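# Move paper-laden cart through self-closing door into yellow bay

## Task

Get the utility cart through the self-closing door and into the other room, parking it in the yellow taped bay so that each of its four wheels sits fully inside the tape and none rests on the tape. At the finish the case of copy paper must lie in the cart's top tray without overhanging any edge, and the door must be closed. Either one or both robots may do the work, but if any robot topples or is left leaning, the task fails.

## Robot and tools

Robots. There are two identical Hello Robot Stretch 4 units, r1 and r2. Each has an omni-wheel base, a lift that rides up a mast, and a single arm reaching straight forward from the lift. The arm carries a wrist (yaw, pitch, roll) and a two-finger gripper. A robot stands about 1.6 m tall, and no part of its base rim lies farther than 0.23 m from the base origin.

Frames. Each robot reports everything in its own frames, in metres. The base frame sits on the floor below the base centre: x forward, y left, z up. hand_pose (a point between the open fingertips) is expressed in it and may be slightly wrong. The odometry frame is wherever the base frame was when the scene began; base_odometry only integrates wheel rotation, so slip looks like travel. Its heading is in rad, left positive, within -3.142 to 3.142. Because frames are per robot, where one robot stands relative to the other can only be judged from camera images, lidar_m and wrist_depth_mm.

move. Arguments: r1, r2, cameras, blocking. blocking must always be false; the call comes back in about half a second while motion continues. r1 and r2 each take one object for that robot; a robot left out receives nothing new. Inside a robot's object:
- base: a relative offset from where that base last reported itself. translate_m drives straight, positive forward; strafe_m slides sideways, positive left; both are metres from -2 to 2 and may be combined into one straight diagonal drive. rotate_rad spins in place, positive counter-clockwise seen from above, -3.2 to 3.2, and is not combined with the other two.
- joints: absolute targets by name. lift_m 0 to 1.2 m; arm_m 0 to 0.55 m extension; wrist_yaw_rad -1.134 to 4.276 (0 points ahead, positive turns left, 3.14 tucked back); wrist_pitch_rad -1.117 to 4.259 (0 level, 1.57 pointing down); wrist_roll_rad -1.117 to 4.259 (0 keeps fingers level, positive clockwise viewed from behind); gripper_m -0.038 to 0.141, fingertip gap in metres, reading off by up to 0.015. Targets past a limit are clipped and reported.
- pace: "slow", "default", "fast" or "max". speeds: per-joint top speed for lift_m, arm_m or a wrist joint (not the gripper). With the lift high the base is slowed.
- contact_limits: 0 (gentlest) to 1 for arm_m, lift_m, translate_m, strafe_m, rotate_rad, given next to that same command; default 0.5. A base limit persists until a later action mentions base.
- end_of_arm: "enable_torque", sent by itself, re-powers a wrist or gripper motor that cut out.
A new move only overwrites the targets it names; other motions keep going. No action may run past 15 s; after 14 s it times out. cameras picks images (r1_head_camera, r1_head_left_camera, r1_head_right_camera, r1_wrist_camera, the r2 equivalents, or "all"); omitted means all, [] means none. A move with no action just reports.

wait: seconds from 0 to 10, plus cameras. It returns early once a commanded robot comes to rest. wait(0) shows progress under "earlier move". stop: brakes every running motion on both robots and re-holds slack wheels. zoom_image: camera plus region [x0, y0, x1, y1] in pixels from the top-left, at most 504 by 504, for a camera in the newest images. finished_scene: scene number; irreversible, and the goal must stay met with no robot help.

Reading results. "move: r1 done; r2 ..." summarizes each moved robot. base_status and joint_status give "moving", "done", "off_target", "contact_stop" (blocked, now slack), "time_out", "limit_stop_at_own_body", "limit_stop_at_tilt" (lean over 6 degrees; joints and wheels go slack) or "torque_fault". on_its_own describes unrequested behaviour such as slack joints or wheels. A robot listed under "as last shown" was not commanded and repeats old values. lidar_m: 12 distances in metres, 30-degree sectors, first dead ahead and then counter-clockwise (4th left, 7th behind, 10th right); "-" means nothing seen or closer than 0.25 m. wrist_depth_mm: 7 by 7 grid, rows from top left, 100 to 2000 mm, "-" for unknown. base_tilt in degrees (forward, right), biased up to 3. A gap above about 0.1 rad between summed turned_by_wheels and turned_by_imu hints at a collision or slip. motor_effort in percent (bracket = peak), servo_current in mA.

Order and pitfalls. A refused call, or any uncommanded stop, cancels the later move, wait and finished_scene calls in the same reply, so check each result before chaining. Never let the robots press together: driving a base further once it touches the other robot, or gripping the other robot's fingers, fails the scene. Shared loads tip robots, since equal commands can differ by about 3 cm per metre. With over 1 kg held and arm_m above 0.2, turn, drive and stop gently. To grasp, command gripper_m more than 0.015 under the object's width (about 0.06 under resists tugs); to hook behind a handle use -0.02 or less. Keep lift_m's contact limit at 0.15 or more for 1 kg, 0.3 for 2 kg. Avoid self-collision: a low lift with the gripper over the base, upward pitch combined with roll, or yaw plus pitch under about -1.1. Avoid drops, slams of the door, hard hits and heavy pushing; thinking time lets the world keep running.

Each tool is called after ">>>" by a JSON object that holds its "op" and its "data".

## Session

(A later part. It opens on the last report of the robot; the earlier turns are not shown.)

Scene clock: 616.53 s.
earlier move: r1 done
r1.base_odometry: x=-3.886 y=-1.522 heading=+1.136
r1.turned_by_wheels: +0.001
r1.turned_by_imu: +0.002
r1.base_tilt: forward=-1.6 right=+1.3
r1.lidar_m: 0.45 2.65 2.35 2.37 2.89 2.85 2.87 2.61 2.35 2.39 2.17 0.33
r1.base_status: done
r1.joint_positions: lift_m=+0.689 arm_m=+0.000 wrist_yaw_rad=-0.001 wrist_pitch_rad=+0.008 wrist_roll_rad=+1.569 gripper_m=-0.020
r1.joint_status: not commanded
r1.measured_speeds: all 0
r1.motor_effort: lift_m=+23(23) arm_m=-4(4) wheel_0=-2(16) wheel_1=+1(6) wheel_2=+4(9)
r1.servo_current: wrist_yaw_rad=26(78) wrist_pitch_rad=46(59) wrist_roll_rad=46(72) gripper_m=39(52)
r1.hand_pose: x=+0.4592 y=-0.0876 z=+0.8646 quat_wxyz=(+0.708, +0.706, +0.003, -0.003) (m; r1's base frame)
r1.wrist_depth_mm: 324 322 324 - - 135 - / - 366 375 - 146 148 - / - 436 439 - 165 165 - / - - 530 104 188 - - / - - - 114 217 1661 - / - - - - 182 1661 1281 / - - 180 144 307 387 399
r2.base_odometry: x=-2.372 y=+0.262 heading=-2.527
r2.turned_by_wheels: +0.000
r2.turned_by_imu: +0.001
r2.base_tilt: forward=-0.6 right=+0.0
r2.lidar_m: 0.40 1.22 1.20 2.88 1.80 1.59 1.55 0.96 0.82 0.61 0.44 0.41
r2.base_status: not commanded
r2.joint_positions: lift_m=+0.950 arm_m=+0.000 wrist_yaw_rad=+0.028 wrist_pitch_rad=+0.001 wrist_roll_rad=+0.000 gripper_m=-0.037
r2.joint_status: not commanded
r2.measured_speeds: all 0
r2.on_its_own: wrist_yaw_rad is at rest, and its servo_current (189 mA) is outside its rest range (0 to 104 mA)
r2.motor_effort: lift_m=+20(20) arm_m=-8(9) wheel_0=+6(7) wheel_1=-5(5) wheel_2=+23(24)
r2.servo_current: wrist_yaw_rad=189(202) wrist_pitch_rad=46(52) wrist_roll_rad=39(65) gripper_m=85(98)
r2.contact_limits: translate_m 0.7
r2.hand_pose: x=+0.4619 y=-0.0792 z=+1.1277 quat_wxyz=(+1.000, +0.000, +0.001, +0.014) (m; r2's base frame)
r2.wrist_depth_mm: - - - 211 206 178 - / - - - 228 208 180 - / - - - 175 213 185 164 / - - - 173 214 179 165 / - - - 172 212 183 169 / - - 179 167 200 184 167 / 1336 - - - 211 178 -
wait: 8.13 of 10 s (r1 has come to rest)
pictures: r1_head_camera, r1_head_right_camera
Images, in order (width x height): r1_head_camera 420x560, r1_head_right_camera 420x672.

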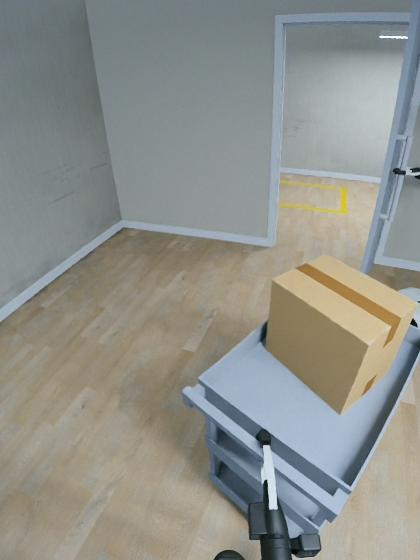

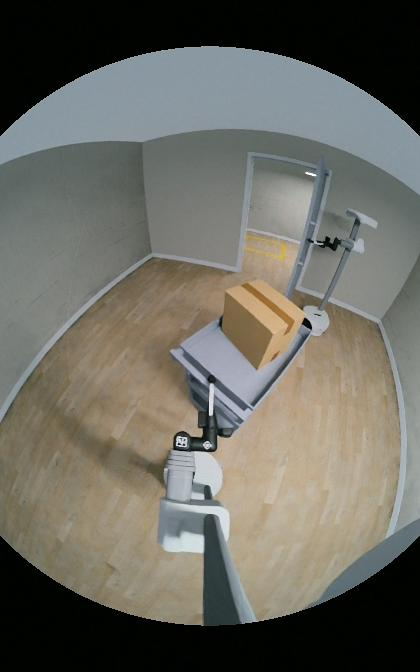

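>>> {"op": "move", "data": {"r1": {"base":{"translate_m":-0.2,"strafe_m":0.4},"pace":"slow"}, "blocking": false, "cameras": []}}

>>> {"op": "wait", "data": {"seconds": 10, "cameras": ["r1_head_camera","r1_head_right_camera"]}}

Scene clock: 624.00 s.
move: r1 moving
r1.base_odometry: x=-3.899 y=-1.522 heading=+1.136
r1.turned_by_wheels: +0.000
r1.turned_by_imu: +0.000
r1.base_tilt: forward=-1.6 right=+1.3
r1.lidar_m: 0.45 2.62 2.34 2.36 2.88 2.84 2.86 2.63 2.39 2.39 2.17 0.34
r1.base_status: translate_m moving; strafe_m moving
r1.joint_positions: lift_m=+0.689 arm_m=+0.000 wrist_yaw_rad=-0.001 wrist_pitch_rad=+0.008 wrist_roll_rad=+1.569 gripper_m=-0.020
r1.joint_status: not commanded
r1.measured_speeds: translate_m=-0.022 strafe_m=+0.044 rotate_rad=+0.002 lift_m=+0.000 arm_m=+0.000 wrist_yaw_rad=+0.000 wrist_pitch_rad=+0.000 wrist_roll_rad=+0.000
r1.motor_effort: lift_m=+23(23) arm_m=-4(4) wheel_0=-10(11) wheel_1=+4(5) wheel_2=+5(7)
r1.servo_current: wrist_yaw_rad=39(72) wrist_pitch_rad=52(59) wrist_roll_rad=26(72) gripper_m=39(59)
r1.hand_pose: x=+0.4592 y=-0.0876 z=+0.8646 quat_wxyz=(+0.708, +0.706, +0.003, -0.003) (m; r1's base frame)
r1.wrist_depth_mm: 325 324 324 - - 137 - / - 370 375 - 148 148 - / - 433 436 - 166 167 - / - - 525 104 190 580 - / - - - 115 220 1661 - / - - - - 181 1618 1308 / - - 180 126 307 387 402
r2.base_odometry: x=-2.372 y=+0.262 heading=-2.527
r2.turned_by_wheels: +0.000
r2.turned_by_imu: +0.000
r2.base_tilt: forward=-0.7 right=+0.0
r2.lidar_m: 0.41 1.20 1.20 2.88 1.80 1.59 1.52 0.94 0.82 0.61 0.47 0.42
r2.base_status: not commanded
r2.joint_positions: lift_m=+0.950 arm_m=+0.000 wrist_yaw_rad=+0.028 wrist_pitch_rad=+0.001 wrist_roll_rad=+0.000 gripper_m=-0.037
r2.joint_status: not commanded
r2.measured_speeds: all 0
r2.motor_effort: lift_m=+20(20) arm_m=-8(8) wheel_0=+6(7) wheel_1=-5(5) wheel_2=+23(23)
r2.servo_current: wrist_yaw_rad=182(195) wrist_pitch_rad=39(46) wrist_roll_rad=52(52) gripper_m=91(91)
r2.contact_limits: translate_m 0.7
r2.hand_pose: x=+0.4619 y=-0.0792 z=+1.1277 quat_wxyz=(+1.000, +0.000, +0.001, +0.014) (m; r2's base frame)
r2.wrist_depth_mm: - - - 211 206 178 - / - - - 228 208 179 - / - - - 176 214 184 165 / - - - 173 215 179 166 / - - - 172 212 182 170 / - - 179 166 200 185 167 / 1308 - - - 210 177 -
pictures: none
No camera images: "cameras" was empty.

Scene clock: 629.27 s.
earlier move: r1 done
r1.base_odometry: x=-4.333 y=-1.535 heading=+1.136
r1.turned_by_wheels: -0.001
r1.turned_by_imu: -0.002
r1.base_tilt: forward=-1.6 right=+1.3
r1.lidar_m: 0.45 2.28 2.06 2.06 2.54 2.52 2.56 2.98 2.64 2.67 0.55 0.32
r1.base_status: done
r1.joint_positions: lift_m=+0.689 arm_m=+0.000 wrist_yaw_rad=-0.006 wrist_pitch_rad=+0.008 wrist_roll_rad=+1.569 gripper_m=-0.020
r1.joint_status: not commanded
r1.measured_speeds: all 0
r1.motor_effort: lift_m=+23(23) arm_m=+1(4) wheel_0=-7(13) wheel_1=+1(7) wheel_2=-2(7)
r1.servo_current: wrist_yaw_rad=52(78) wrist_pitch_rad=52(65) wrist_roll_rad=26(72) gripper_m=46(59)
r1.hand_pose: x=+0.4587 y=-0.0892 z=+0.8646 quat_wxyz=(+0.708, +0.707, +0.001, -0.005) (m; r1's base frame)
r1.wrist_depth_mm: 325 325 334 - - 123 - / - 377 384 - - 133 - / - 459 462 - - 153 - / - - - - 182 196 - / - - - 111 217 1661 - / - - 198 - 179 1618 473 / - - 180 - 366 399 404
r2.base_odometry: x=-2.372 y=+0.262 heading=-2.527
r2.turned_by_wheels: +0.000
r2.turned_by_imu: +0.001
r2.base_tilt: forward=-0.6 right=+0.0
r2.lidar_m: 0.39 1.61 1.64 2.93 1.79 1.59 1.50 0.95 0.82 0.60 0.44 0.44
r2.base_status: not commanded
r2.joint_positions: lift_m=+0.950 arm_m=+0.000 wrist_yaw_rad=+0.028 wrist_pitch_rad=+0.001 wrist_roll_rad=+0.000 gripper_m=-0.037
r2.joint_status: not commanded
r2.measured_speeds: all 0
r2.on_its_own: wrist_yaw_rad is at rest, and its servo_current (176 mA) is outside its rest range (0 to 104 mA)
r2.motor_effort: lift_m=+20(20) arm_m=-8(9) wheel_0=+7(7) wheel_1=-5(5) wheel_2=+23(24)
r2.servo_current: wrist_yaw_rad=176(202) wrist_pitch_rad=39(52) wrist_roll_rad=46(65) gripper_m=85(91)
r2.contact_limits: translate_m 0.7
r2.hand_pose: x=+0.4619 y=-0.0792 z=+1.1277 quat_wxyz=(+1.000, +0.000, +0.001, +0.014) (m; r2's base frame)
r2.wrist_depth_mm: - - - 211 206 179 - / - - - 227 208 180 - / - - - 176 213 185 164 / - - - 173 216 179 165 / 1618 - - 172 212 183 169 / - - 179 167 200 184 167 / 1708 - - - 210 178 -
wait: 5.27 of 10 s (r1 has come to rest)
pictures: r1_head_camera, r1_head_right_camera
Images, in order (width x height): r1_head_camera 420x560, r1_head_right_camera 420x672.

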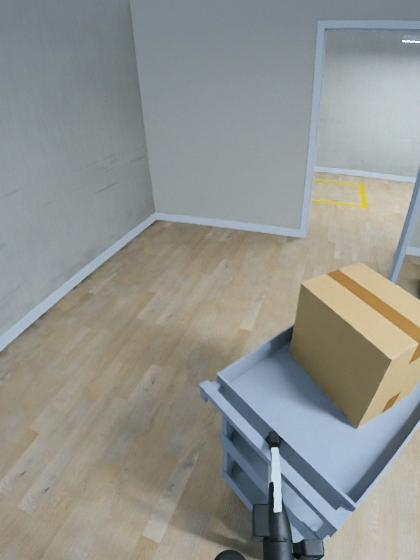

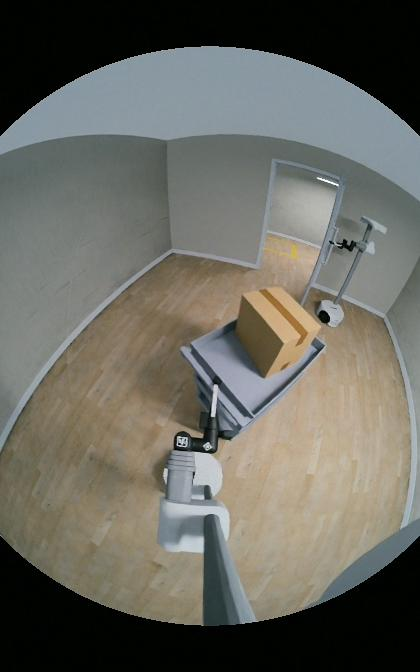

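>>> {"op": "move", "data": {"r1": {"base":{"translate_m":-0.02,"strafe_m":-0.28},"pace":"slow"}, "blocking": false, "cameras": []}}

>>> {"op": "wait", "data": {"seconds": 10, "cameras": ["r1_head_camera"]}}

Scene clock: 634.73 s.
move: r1 moving
r1.base_odometry: x=-4.321 y=-1.541 heading=+1.136
r1.turned_by_wheels: +0.000
r1.turned_by_imu: +0.000
r1.base_tilt: forward=-1.6 right=+1.3
r1.lidar_m: 0.46 2.32 2.06 2.05 2.56 2.54 2.55 2.95 2.66 2.68 0.63 0.32
r1.base_status: translate_m moving; strafe_m moving
r1.joint_positions: lift_m=+0.689 arm_m=+0.000 wrist_yaw_rad=-0.003 wrist_pitch_rad=+0.008 wrist_roll_rad=+1.569 gripper_m=-0.020
r1.joint_status: not commanded
r1.measured_speeds: translate_m=-0.004 strafe_m=-0.053 rotate_rad=+0.000 lift_m=+0.000 arm_m=+0.000 wrist_yaw_rad=+0.019 wrist_pitch_rad=+0.000 wrist_roll_rad=+0.000
r1.motor_effort: lift_m=+23(23) arm_m=+4(4) wheel_0=+9(10) wheel_1=-4(8) wheel_2=+0(2)
r1.servo_current: wrist_yaw_rad=52(65) wrist_pitch_rad=46(59) wrist_roll_rad=59(59) gripper_m=46(52)
r1.hand_pose: x=+0.4590 y=-0.0883 z=+0.8646 quat_wxyz=(+0.708, +0.706, +0.002, -0.004) (m; r1's base frame)
r1.wrist_depth_mm: 325 320 324 - - 119 - / - 373 382 - - 128 - / - 462 466 - - 147 - / - - - - - 183 - / - - - - 215 1661 - / - - - 113 180 1708 473 / - - 180 142 180 402 1098
r2.base_odometry: x=-2.372 y=+0.262 heading=-2.527
r2.turned_by_wheels: +0.000
r2.turned_by_imu: +0.000
r2.base_tilt: forward=-0.6 right=+0.0
r2.lidar_m: 0.39 1.61 1.63 2.89 1.79 1.59 1.54 0.94 0.83 0.62 0.46 0.43
r2.base_status: not commanded
r2.joint_positions: lift_m=+0.950 arm_m=+0.000 wrist_yaw_rad=+0.028 wrist_pitch_rad=+0.001 wrist_roll_rad=+0.000 gripper_m=-0.037
r2.joint_status: not commanded
r2.measured_speeds: all 0
r2.motor_effort: lift_m=+20(20) arm_m=-8(9) wheel_0=+6(7) wheel_1=-5(5) wheel_2=+23(23)
r2.servo_current: wrist_yaw_rad=189(202) wrist_pitch_rad=39(46) wrist_roll_rad=52(59) gripper_m=78(91)
r2.contact_limits: translate_m 0.7
r2.hand_pose: x=+0.4619 y=-0.0792 z=+1.1277 quat_wxyz=(+1.000, +0.000, +0.001, +0.014) (m; r2's base frame)
r2.wrist_depth_mm: - - - 211 207 179 - / - - - 227 208 180 - / - - - 176 213 185 165 / - - - 173 215 179 165 / 1618 - - 172 212 183 170 / - - 179 166 200 183 167 / 1708 - - - 211 178 -
pictures: none
No camera images: "cameras" was empty.

Scene clock: 638.23 s.
earlier move: r1 done
r1.base_odometry: x=-4.088 y=-1.671 heading=+1.136
r1.turned_by_wheels: +0.000
r1.turned_by_imu: +0.000
r1.base_tilt: forward=-1.6 right=+1.3
r1.lidar_m: 0.44 2.58 2.32 2.32 2.88 2.61 2.62 2.69 2.40 2.42 2.94 0.35
r1.base_status: done
r1.joint_positions: lift_m=+0.689 arm_m=+0.000 wrist_yaw_rad=+0.006 wrist_pitch_rad=+0.008 wrist_roll_rad=+1.569 gripper_m=-0.020
r1.joint_status: not commanded
r1.measured_speeds: all 0
r1.motor_effort: lift_m=+23(23) arm_m=+3(4) wheel_0=+7(15) wheel_1=-1(9) wheel_2=+2(7)
r1.servo_current: wrist_yaw_rad=46(78) wrist_pitch_rad=52(59) wrist_roll_rad=46(65) gripper_m=46(52)
r1.hand_pose: x=+0.4598 y=-0.0858 z=+0.8646 quat_wxyz=(+0.708, +0.706, +0.005, -0.001) (m; r1's base frame)
r1.wrist_depth_mm: 332 329 338 - 151 149 - / - 362 366 - 161 162 - / - 410 421 108 177 174 - / - 492 480 119 196 - - / - - - - 218 1618 - / - - - - 185 1708 517 / - - 179 151 177 1537 1255
r2.base_odometry: x=-2.372 y=+0.262 heading=-2.527
r2.turned_by_wheels: +0.000
r2.turned_by_imu: +0.000
r2.base_tilt: forward=-0.6 right=+0.0
r2.lidar_m: 0.38 1.45 1.42 2.91 1.79 1.56 1.52 0.94 0.83 0.64 0.44 0.43
r2.base_status: not commanded
r2.joint_positions: lift_m=+0.950 arm_m=+0.000 wrist_yaw_rad=+0.028 wrist_pitch_rad=+0.001 wrist_roll_rad=+0.000 gripper_m=-0.037
r2.joint_status: not commanded
r2.measured_speeds: all 0
r2.on_its_own: wrist_yaw_rad is at rest, and its servo_current (189 mA) is outside its rest range (0 to 104 mA)
r2.motor_effort: lift_m=+20(20) arm_m=-8(9) wheel_0=+6(7) wheel_1=-5(5) wheel_2=+23(24)
r2.servo_current: wrist_yaw_rad=189(202) wrist_pitch_rad=39(52) wrist_roll_rad=39(59) gripper_m=85(91)
r2.contact_limits: translate_m 0.7
r2.hand_pose: x=+0.4619 y=-0.0792 z=+1.1277 quat_wxyz=(+1.000, +0.000, +0.001, +0.014) (m; r2's base frame)
r2.wrist_depth_mm: - - - 211 206 178 - / - - - 228 208 180 - / - - - 176 214 185 164 / - - - 173 215 179 166 / - - - 172 211 182 169 / - - 179 167 199 183 167 / - - - - 211 177 -
wait: 3.50 of 10 s (r1 has come to rest)
pictures: r1_head_camera
Images, in order (width x height): r1_head_camera 420x560.

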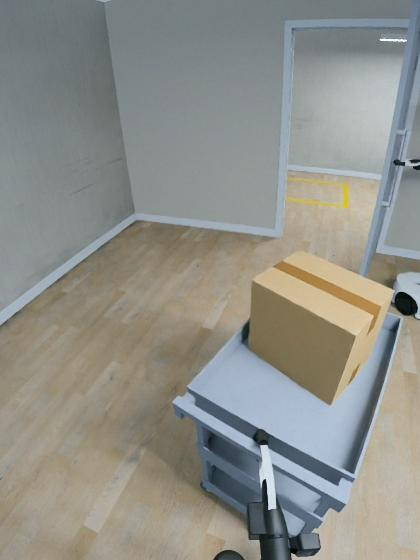

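>>> {"op": "move", "data": {"r1": {"base":{"translate_m":0.25,"strafe_m":-0.21},"pace":"slow"}, "blocking": false, "cameras": []}}

>>> {"op": "wait", "data": {"seconds": 10, "cameras": ["r1_head_camera"]}}

Scene clock: 643.47 s.
move: r1 moving
r1.base_odometry: x=-4.076 y=-1.665 heading=+1.137
r1.turned_by_wheels: +0.000
r1.turned_by_imu: +0.000
r1.base_tilt: forward=-1.6 right=+1.3
r1.lidar_m: 0.44 2.61 2.32 2.33 2.87 2.61 2.63 2.67 2.41 2.40 2.95 0.35
r1.base_status: translate_m moving; strafe_m moving
r1.joint_positions: lift_m=+0.689 arm_m=+0.000 wrist_yaw_rad=+0.006 wrist_pitch_rad=+0.008 wrist_roll_rad=+1.569 gripper_m=-0.020
r1.joint_status: not commanded
r1.measured_speeds: translate_m=+0.040 strafe_m=-0.033 rotate_rad=-0.002 lift_m=+0.000 arm_m=+0.000 wrist_yaw_rad=+0.000 wrist_pitch_rad=+0.000 wrist_roll_rad=+0.000
r1.motor_effort: lift_m=+23(23) arm_m=+4(4) wheel_0=+13(16) wheel_1=+0(2) wheel_2=-8(8)
r1.servo_current: wrist_yaw_rad=65(65) wrist_pitch_rad=59(59) wrist_roll_rad=52(59) gripper_m=39(46)
r1.hand_pose: x=+0.4598 y=-0.0858 z=+0.8646 quat_wxyz=(+0.708, +0.706, +0.005, -0.001) (m; r1's base frame)
r1.wrist_depth_mm: 332 329 336 - 151 149 - / - 362 366 - 161 162 - / - 413 418 108 177 175 - / - 492 484 118 195 - - / - - - - 218 1618 - / - - - - 185 1661 521 / - - 178 151 178 1537 1229
r2.base_odometry: x=-2.372 y=+0.262 heading=-2.527
r2.turned_by_wheels: +0.000
r2.turned_by_imu: +0.000
r2.base_tilt: forward=-0.6 right=+0.0
r2.lidar_m: 0.39 1.45 1.39 2.86 1.81 1.58 1.53 0.95 0.83 0.62 0.45 0.42
r2.base_status: not commanded
r2.joint_positions: lift_m=+0.950 arm_m=+0.000 wrist_yaw_rad=+0.028 wrist_pitch_rad=+0.001 wrist_roll_rad=+0.000 gripper_m=-0.037
r2.joint_status: not commanded
r2.measured_speeds: all 0
r2.motor_effort: lift_m=+20(20) arm_m=-8(9) wheel_0=+6(7) wheel_1=-5(5) wheel_2=+23(24)
r2.servo_current: wrist_yaw_rad=182(195) wrist_pitch_rad=46(46) wrist_roll_rad=52(52) gripper_m=85(85)
r2.contact_limits: translate_m 0.7
r2.hand_pose: x=+0.4619 y=-0.0792 z=+1.1277 quat_wxyz=(+1.000, +0.000, +0.001, +0.014) (m; r2's base frame)
r2.wrist_depth_mm: - - - 211 206 178 - / - - - 227 208 180 - / - - - 176 213 185 164 / - - - 173 215 179 165 / - - - 172 212 182 169 / - - 179 166 200 184 167 / - - - - 210 178 -
pictures: none
No camera images: "cameras" was empty.

Scene clock: 647.47 s.
earlier move: r1 done
r1.base_odometry: x=-3.792 y=-1.532 heading=+1.136
r1.turned_by_wheels: -0.001
r1.turned_by_imu: -0.003
r1.base_tilt: forward=-1.6 right=+1.3
r1.lidar_m: 0.45 2.72 2.44 2.43 3.01 2.92 2.93 2.57 2.29 2.31 2.81 0.35
r1.base_status: done
r1.joint_positions: lift_m=+0.689 arm_m=+0.000 wrist_yaw_rad=-0.001 wrist_pitch_rad=+0.008 wrist_roll_rad=+1.569 gripper_m=-0.020
r1.joint_status: not commanded
r1.measured_speeds: all 0
r1.motor_effort: lift_m=+23(23) arm_m=+4(4) wheel_0=+3(16) wheel_1=-2(6) wheel_2=-4(9)
r1.servo_current: wrist_yaw_rad=52(72) wrist_pitch_rad=52(59) wrist_roll_rad=52(65) gripper_m=46(52)
r1.hand_pose: x=+0.4592 y=-0.0878 z=+0.8646 quat_wxyz=(+0.708, +0.706, +0.002, -0.003) (m; r1's base frame)
r1.wrist_depth_mm: - 345 347 103 161 161 - / - 364 373 111 172 174 - / - 410 418 - 185 - - / - 480 473 131 202 - - / - - 544 143 221 1756 - / - - - - 182 1661 - / - - 179 130 180 1537 1229
r2.base_odometry: x=-2.372 y=+0.262 heading=-2.527
r2.turned_by_wheels: +0.000
r2.turned_by_imu: +0.001
r2.base_tilt: forward=-0.6 right=+0.0
r2.lidar_m: 0.41 1.09 1.07 2.91 1.80 1.58 1.53 0.95 0.82 0.62 0.45 0.42
r2.base_status: not commanded
r2.joint_positions: lift_m=+0.950 arm_m=+0.000 wrist_yaw_rad=+0.028 wrist_pitch_rad=+0.001 wrist_roll_rad=+0.000 gripper_m=-0.037
r2.joint_status: not commanded
r2.measured_speeds: all 0
r2.on_its_own: wrist_yaw_rad is at rest, and its servo_current (189 mA) is outside its rest range (0 to 104 mA)
r2.motor_effort: lift_m=+20(20) arm_m=-8(9) wheel_0=+6(7) wheel_1=-5(6) wheel_2=+23(24)
r2.servo_current: wrist_yaw_rad=189(202) wrist_pitch_rad=46(52) wrist_roll_rad=52(59) gripper_m=78(91)
r2.contact_limits: translate_m 0.7
r2.hand_pose: x=+0.4619 y=-0.0792 z=+1.1277 quat_wxyz=(+1.000, +0.000, +0.001, +0.014) (m; r2's base frame)
r2.wrist_depth_mm: - - - 211 207 179 - / - - - 227 208 180 - / - - - 176 214 185 164 / - - - 173 215 179 165 / - - - 172 212 183 169 / - - 179 166 200 183 167 / 1255 - - - 210 177 -
wait: 4.00 of 10 s (r1 has come to rest)
pictures: r1_head_camera
Images, in order (width x height): r1_head_camera 420x560.

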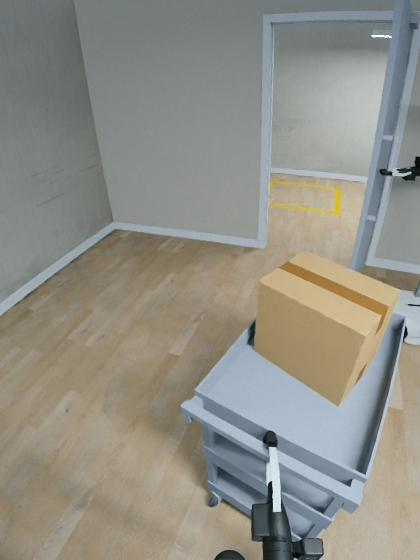

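>>> {"op": "move", "data": {"r1": {"base":{"translate_m":0.2,"strafe_m":-0.22},"pace":"slow"}, "blocking": false, "cameras": []}}

>>> {"op": "wait", "data": {"seconds": 10, "cameras": ["r1_head_camera"]}}

Scene clock: 653.00 s.
move: r1 moving
r1.base_odometry: x=-3.780 y=-1.528 heading=+1.136
r1.turned_by_wheels: +0.000
r1.turned_by_imu: +0.000
r1.base_tilt: forward=-1.6 right=+1.2
r1.lidar_m: 0.42 2.73 2.43 2.48 2.98 2.92 2.95 2.52 2.28 2.31 2.79 0.34
r1.base_status: translate_m moving; strafe_m moving
r1.joint_positions: lift_m=+0.689 arm_m=+0.000 wrist_yaw_rad=-0.001 wrist_pitch_rad=+0.008 wrist_roll_rad=+1.569 gripper_m=-0.020
r1.joint_status: not commanded
r1.measured_speeds: translate_m=+0.033 strafe_m=-0.036 rotate_rad=+0.000 lift_m=+0.000 arm_m=+0.000 wrist_yaw_rad=+0.000 wrist_pitch_rad=+0.000 wrist_roll_rad=+0.000
r1.motor_effort: lift_m=+23(23) arm_m=+3(4) wheel_0=+7(10) wheel_1=-3(4) wheel_2=-7(8)
r1.servo_current: wrist_yaw_rad=59(59) wrist_pitch_rad=52(52) wrist_roll_rad=46(59) gripper_m=52(52)
r1.hand_pose: x=+0.4591 y=-0.0878 z=+0.8646 quat_wxyz=(+0.708, +0.706, +0.002, -0.003) (m; r1's base frame)
r1.wrist_depth_mm: 347 345 347 102 158 160 - / - 364 368 109 172 172 - / - 413 415 - 185 - - / - 480 466 - 201 - - / - - 544 141 222 1708 - / - - - - 183 1661 - / - - 179 134 177 1537 1281
r2.base_odometry: x=-2.372 y=+0.262 heading=-2.527
r2.turned_by_wheels: +0.000
r2.turned_by_imu: +0.000
r2.base_tilt: forward=-0.6 right=+0.0
r2.lidar_m: 0.40 1.09 1.06 2.86 1.80 1.59 1.53 0.96 0.83 0.61 0.44 0.42
r2.base_status: not commanded
r2.joint_positions: lift_m=+0.950 arm_m=+0.000 wrist_yaw_rad=+0.028 wrist_pitch_rad=+0.001 wrist_roll_rad=+0.000 gripper_m=-0.037
r2.joint_status: not commanded
r2.measured_speeds: all 0
r2.motor_effort: lift_m=+20(20) arm_m=-8(8) wheel_0=+6(7) wheel_1=-5(5) wheel_2=+23(23)
r2.servo_current: wrist_yaw_rad=195(202) wrist_pitch_rad=39(46) wrist_roll_rad=46(65) gripper_m=85(91)
r2.contact_limits: translate_m 0.7
r2.hand_pose: x=+0.4619 y=-0.0792 z=+1.1277 quat_wxyz=(+1.000, +0.000, +0.001, +0.014) (m; r2's base frame)
r2.wrist_depth_mm: - - - 211 206 179 - / - - - 227 208 181 - / - - - 177 215 185 164 / - - - 173 215 179 166 / - - - 172 211 183 169 / - - 179 167 200 184 167 / 1281 - - - 211 178 -
pictures: none
No camera images: "cameras" was empty.

Scene clock: 656.73 s.
earlier move: r1 done
r1.base_odometry: x=-3.509 y=-1.443 heading=+1.136
r1.turned_by_wheels: +0.001
r1.turned_by_imu: +0.000
r1.base_tilt: forward=-1.6 right=+1.3
r1.lidar_m: 0.44 2.87 2.56 2.60 3.16 3.16 3.19 2.41 2.15 2.18 2.62 0.37
r1.base_status: done
r1.joint_positions: lift_m=+0.689 arm_m=+0.000 wrist_yaw_rad=+0.003 wrist_pitch_rad=+0.008 wrist_roll_rad=+1.569 gripper_m=-0.020
r1.joint_status: not commanded
r1.measured_speeds: all 0
r1.motor_effort: lift_m=+23(23) arm_m=+4(4) wheel_0=+6(13) wheel_1=-1(5) wheel_2=-1(8)
r1.servo_current: wrist_yaw_rad=52(72) wrist_pitch_rad=52(59) wrist_roll_rad=59(72) gripper_m=46(52)
r1.hand_pose: x=+0.4595 y=-0.0866 z=+0.8646 quat_wxyz=(+0.708, +0.706, +0.004, -0.002) (m; r1's base frame)
r1.wrist_depth_mm: 336 338 338 - 152 154 - / - 366 368 104 166 166 - / - 410 418 110 181 181 - / - 484 484 - 198 - - / - - - - 219 1661 - / - - - - 184 1661 521 / - - 180 130 178 1397 1281
r2.base_odometry: x=-2.372 y=+0.262 heading=-2.527
r2.turned_by_wheels: +0.000
r2.turned_by_imu: +0.001
r2.base_tilt: forward=-0.6 right=+0.0
r2.lidar_m: 0.38 0.81 0.79 2.89 1.83 1.59 1.51 0.94 0.83 0.61 0.45 0.43
r2.base_status: not commanded
r2.joint_positions: lift_m=+0.950 arm_m=+0.000 wrist_yaw_rad=+0.028 wrist_pitch_rad=+0.001 wrist_roll_rad=+0.000 gripper_m=-0.037
r2.joint_status: not commanded
r2.measured_speeds: all 0
r2.on_its_own: wrist_yaw_rad is at rest, and its servo_current (182 mA) is outside its rest range (0 to 104 mA)
r2.motor_effort: lift_m=+20(20) arm_m=-9(9) wheel_0=+7(7) wheel_1=-5(5) wheel_2=+23(24)
r2.servo_current: wrist_yaw_rad=182(202) wrist_pitch_rad=39(52) wrist_roll_rad=33(65) gripper_m=85(91)
r2.contact_limits: translate_m 0.7
r2.hand_pose: x=+0.4619 y=-0.0792 z=+1.1277 quat_wxyz=(+1.000, +0.000, +0.001, +0.014) (m; r2's base frame)
r2.wrist_depth_mm: - - - 210 207 179 - / - - - 228 207 180 - / - - - 176 213 185 164 / - - - 173 215 180 165 / - - - 173 211 182 169 / - - 179 167 200 183 167 / 707 - - - 211 178 -
wait: 3.73 of 10 s (r1 has come to rest)
pictures: r1_head_camera
Images, in order (width x height): r1_head_camera 420x560.

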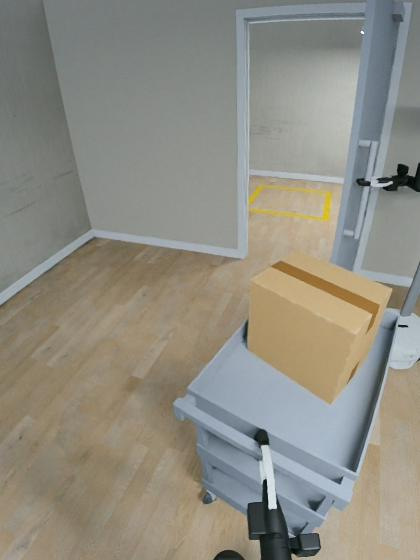

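>>> {"op": "move", "data": {"r1": {"base":{"translate_m":0.02,"strafe_m":-0.25},"pace":"slow"}, "blocking": false, "cameras": []}}

>>> {"op": "wait", "data": {"seconds": 10, "cameras": ["r1_head_camera"]}}

Scene clock: 663.97 s.
move: r1 moving
r1.base_odometry: x=-3.496 y=-1.448 heading=+1.137
r1.turned_by_wheels: +0.001
r1.turned_by_imu: +0.001
r1.base_tilt: forward=-1.6 right=+1.2
r1.lidar_m: 0.43 2.88 2.59 2.60 3.16 3.17 3.20 2.39 2.14 2.14 2.62 0.36
r1.base_status: translate_m moving; strafe_m moving
r1.joint_positions: lift_m=+0.689 arm_m=+0.000 wrist_yaw_rad=+0.004 wrist_pitch_rad=+0.008 wrist_roll_rad=+1.569 gripper_m=-0.020
r1.joint_status: not commanded
r1.measured_speeds: translate_m=+0.004 strafe_m=-0.055 rotate_rad=+0.002 lift_m=+0.000 arm_m=+0.000 wrist_yaw_rad=+0.000 wrist_pitch_rad=+0.000 wrist_roll_rad=+0.000
r1.motor_effort: lift_m=+23(23) arm_m=+4(4) wheel_0=+14(15) wheel_1=-4(6) wheel_2=-1(3)
r1.servo_current: wrist_yaw_rad=52(52) wrist_pitch_rad=52(52) wrist_roll_rad=52(65) gripper_m=46(52)
r1.hand_pose: x=+0.4596 y=-0.0863 z=+0.8646 quat_wxyz=(+0.708, +0.706, +0.004, -0.001) (m; r1's base frame)
r1.wrist_depth_mm: 338 338 340 - 151 153 - / - 362 368 103 165 165 - / - 413 415 110 180 180 - / - 488 480 122 196 - - / - - - - 219 1618 - / - - - - 232 1661 521 / - - 178 152 166 1464 1281
r2.base_odometry: x=-2.372 y=+0.262 heading=-2.527
r2.turned_by_wheels: +0.000
r2.turned_by_imu: +0.000
r2.base_tilt: forward=-0.6 right=+0.0
r2.lidar_m: 0.38 0.82 0.79 2.88 1.79 1.61 1.54 0.95 0.82 0.63 0.46 0.42
r2.base_status: not commanded
r2.joint_positions: lift_m=+0.950 arm_m=+0.000 wrist_yaw_rad=+0.028 wrist_pitch_rad=+0.001 wrist_roll_rad=+0.000 gripper_m=-0.037
r2.joint_status: not commanded
r2.measured_speeds: all 0
r2.motor_effort: lift_m=+20(20) arm_m=-9(9) wheel_0=+7(7) wheel_1=-5(5) wheel_2=+23(23)
r2.servo_current: wrist_yaw_rad=182(202) wrist_pitch_rad=33(52) wrist_roll_rad=46(65) gripper_m=85(91)
r2.contact_limits: translate_m 0.7
r2.hand_pose: x=+0.4619 y=-0.0792 z=+1.1277 quat_wxyz=(+1.000, +0.000, +0.001, +0.014) (m; r2's base frame)
r2.wrist_depth_mm: - - - 211 207 178 - / - - - 227 208 180 - / - - - 176 214 185 164 / - - - 173 215 179 165 / - - - 172 213 183 169 / - - 179 166 200 183 167 / 699 - - - 211 178 -
pictures: none
No camera images: "cameras" was empty.

Scene clock: 667.17 s.
earlier move: r1 done
r1.base_odometry: x=-3.274 y=-1.530 heading=+1.137
r1.turned_by_wheels: -0.001
r1.turned_by_imu: -0.001
r1.base_tilt: forward=-1.6 right=+1.3
r1.lidar_m: 0.40 0.47 2.79 2.83 3.45 3.27 3.31 2.16 1.93 1.95 2.35 0.39
r1.base_status: done
r1.joint_positions: lift_m=+0.689 arm_m=+0.000 wrist_yaw_rad=+0.004 wrist_pitch_rad=+0.008 wrist_roll_rad=+1.569 gripper_m=-0.020
r1.joint_status: not commanded
r1.measured_speeds: all 0
r1.motor_effort: lift_m=+23(23) arm_m=+4(4) wheel_0=+4(15) wheel_1=-2(7) wheel_2=+0(3)
r1.servo_current: wrist_yaw_rad=39(72) wrist_pitch_rad=46(59) wrist_roll_rad=39(72) gripper_m=46(52)
r1.hand_pose: x=+0.4596 y=-0.0863 z=+0.8646 quat_wxyz=(+0.708, +0.706, +0.004, -0.001) (m; r1's base frame)
r1.wrist_depth_mm: - - - - 189 - - / 1808 415 410 - 198 - - / - 404 407 - 205 - - / - 439 439 151 216 - - / - 484 480 160 224 - - / - - 508 184 185 1708 - / - - 178 138 247 1430 -
r2.base_odometry: x=-2.372 y=+0.262 heading=-2.527
r2.turned_by_wheels: +0.000
r2.turned_by_imu: +0.000
r2.base_tilt: forward=-0.7 right=+0.0
r2.lidar_m: 0.39 0.66 0.62 2.90 1.79 1.59 1.53 0.94 0.84 0.63 0.44 0.42
r2.base_status: not commanded
r2.joint_positions: lift_m=+0.950 arm_m=+0.000 wrist_yaw_rad=+0.028 wrist_pitch_rad=+0.001 wrist_roll_rad=+0.000 gripper_m=-0.037
r2.joint_status: not commanded
r2.measured_speeds: all 0
r2.on_its_own: wrist_yaw_rad is at rest, and its servo_current (182 mA) is outside its rest range (0 to 104 mA)
r2.motor_effort: lift_m=+20(20) arm_m=-8(9) wheel_0=+6(7) wheel_1=-5(5) wheel_2=+23(24)
r2.servo_current: wrist_yaw_rad=182(202) wrist_pitch_rad=39(52) wrist_roll_rad=59(65) gripper_m=85(91)
r2.contact_limits: translate_m 0.7
r2.hand_pose: x=+0.4619 y=-0.0792 z=+1.1277 quat_wxyz=(+1.000, +0.000, +0.001, +0.014) (m; r2's base frame)
r2.wrist_depth_mm: - - - 210 206 178 - / - - - 228 208 180 - / - - - 176 213 185 165 / - - - 173 216 179 165 / - - - 173 211 183 169 / - - 179 167 200 184 167 / - - - - 211 177 -
wait: 3.20 of 10 s (r1 has come to rest)
pictures: r1_head_camera
Images, in order (width x height): r1_head_camera 420x560.

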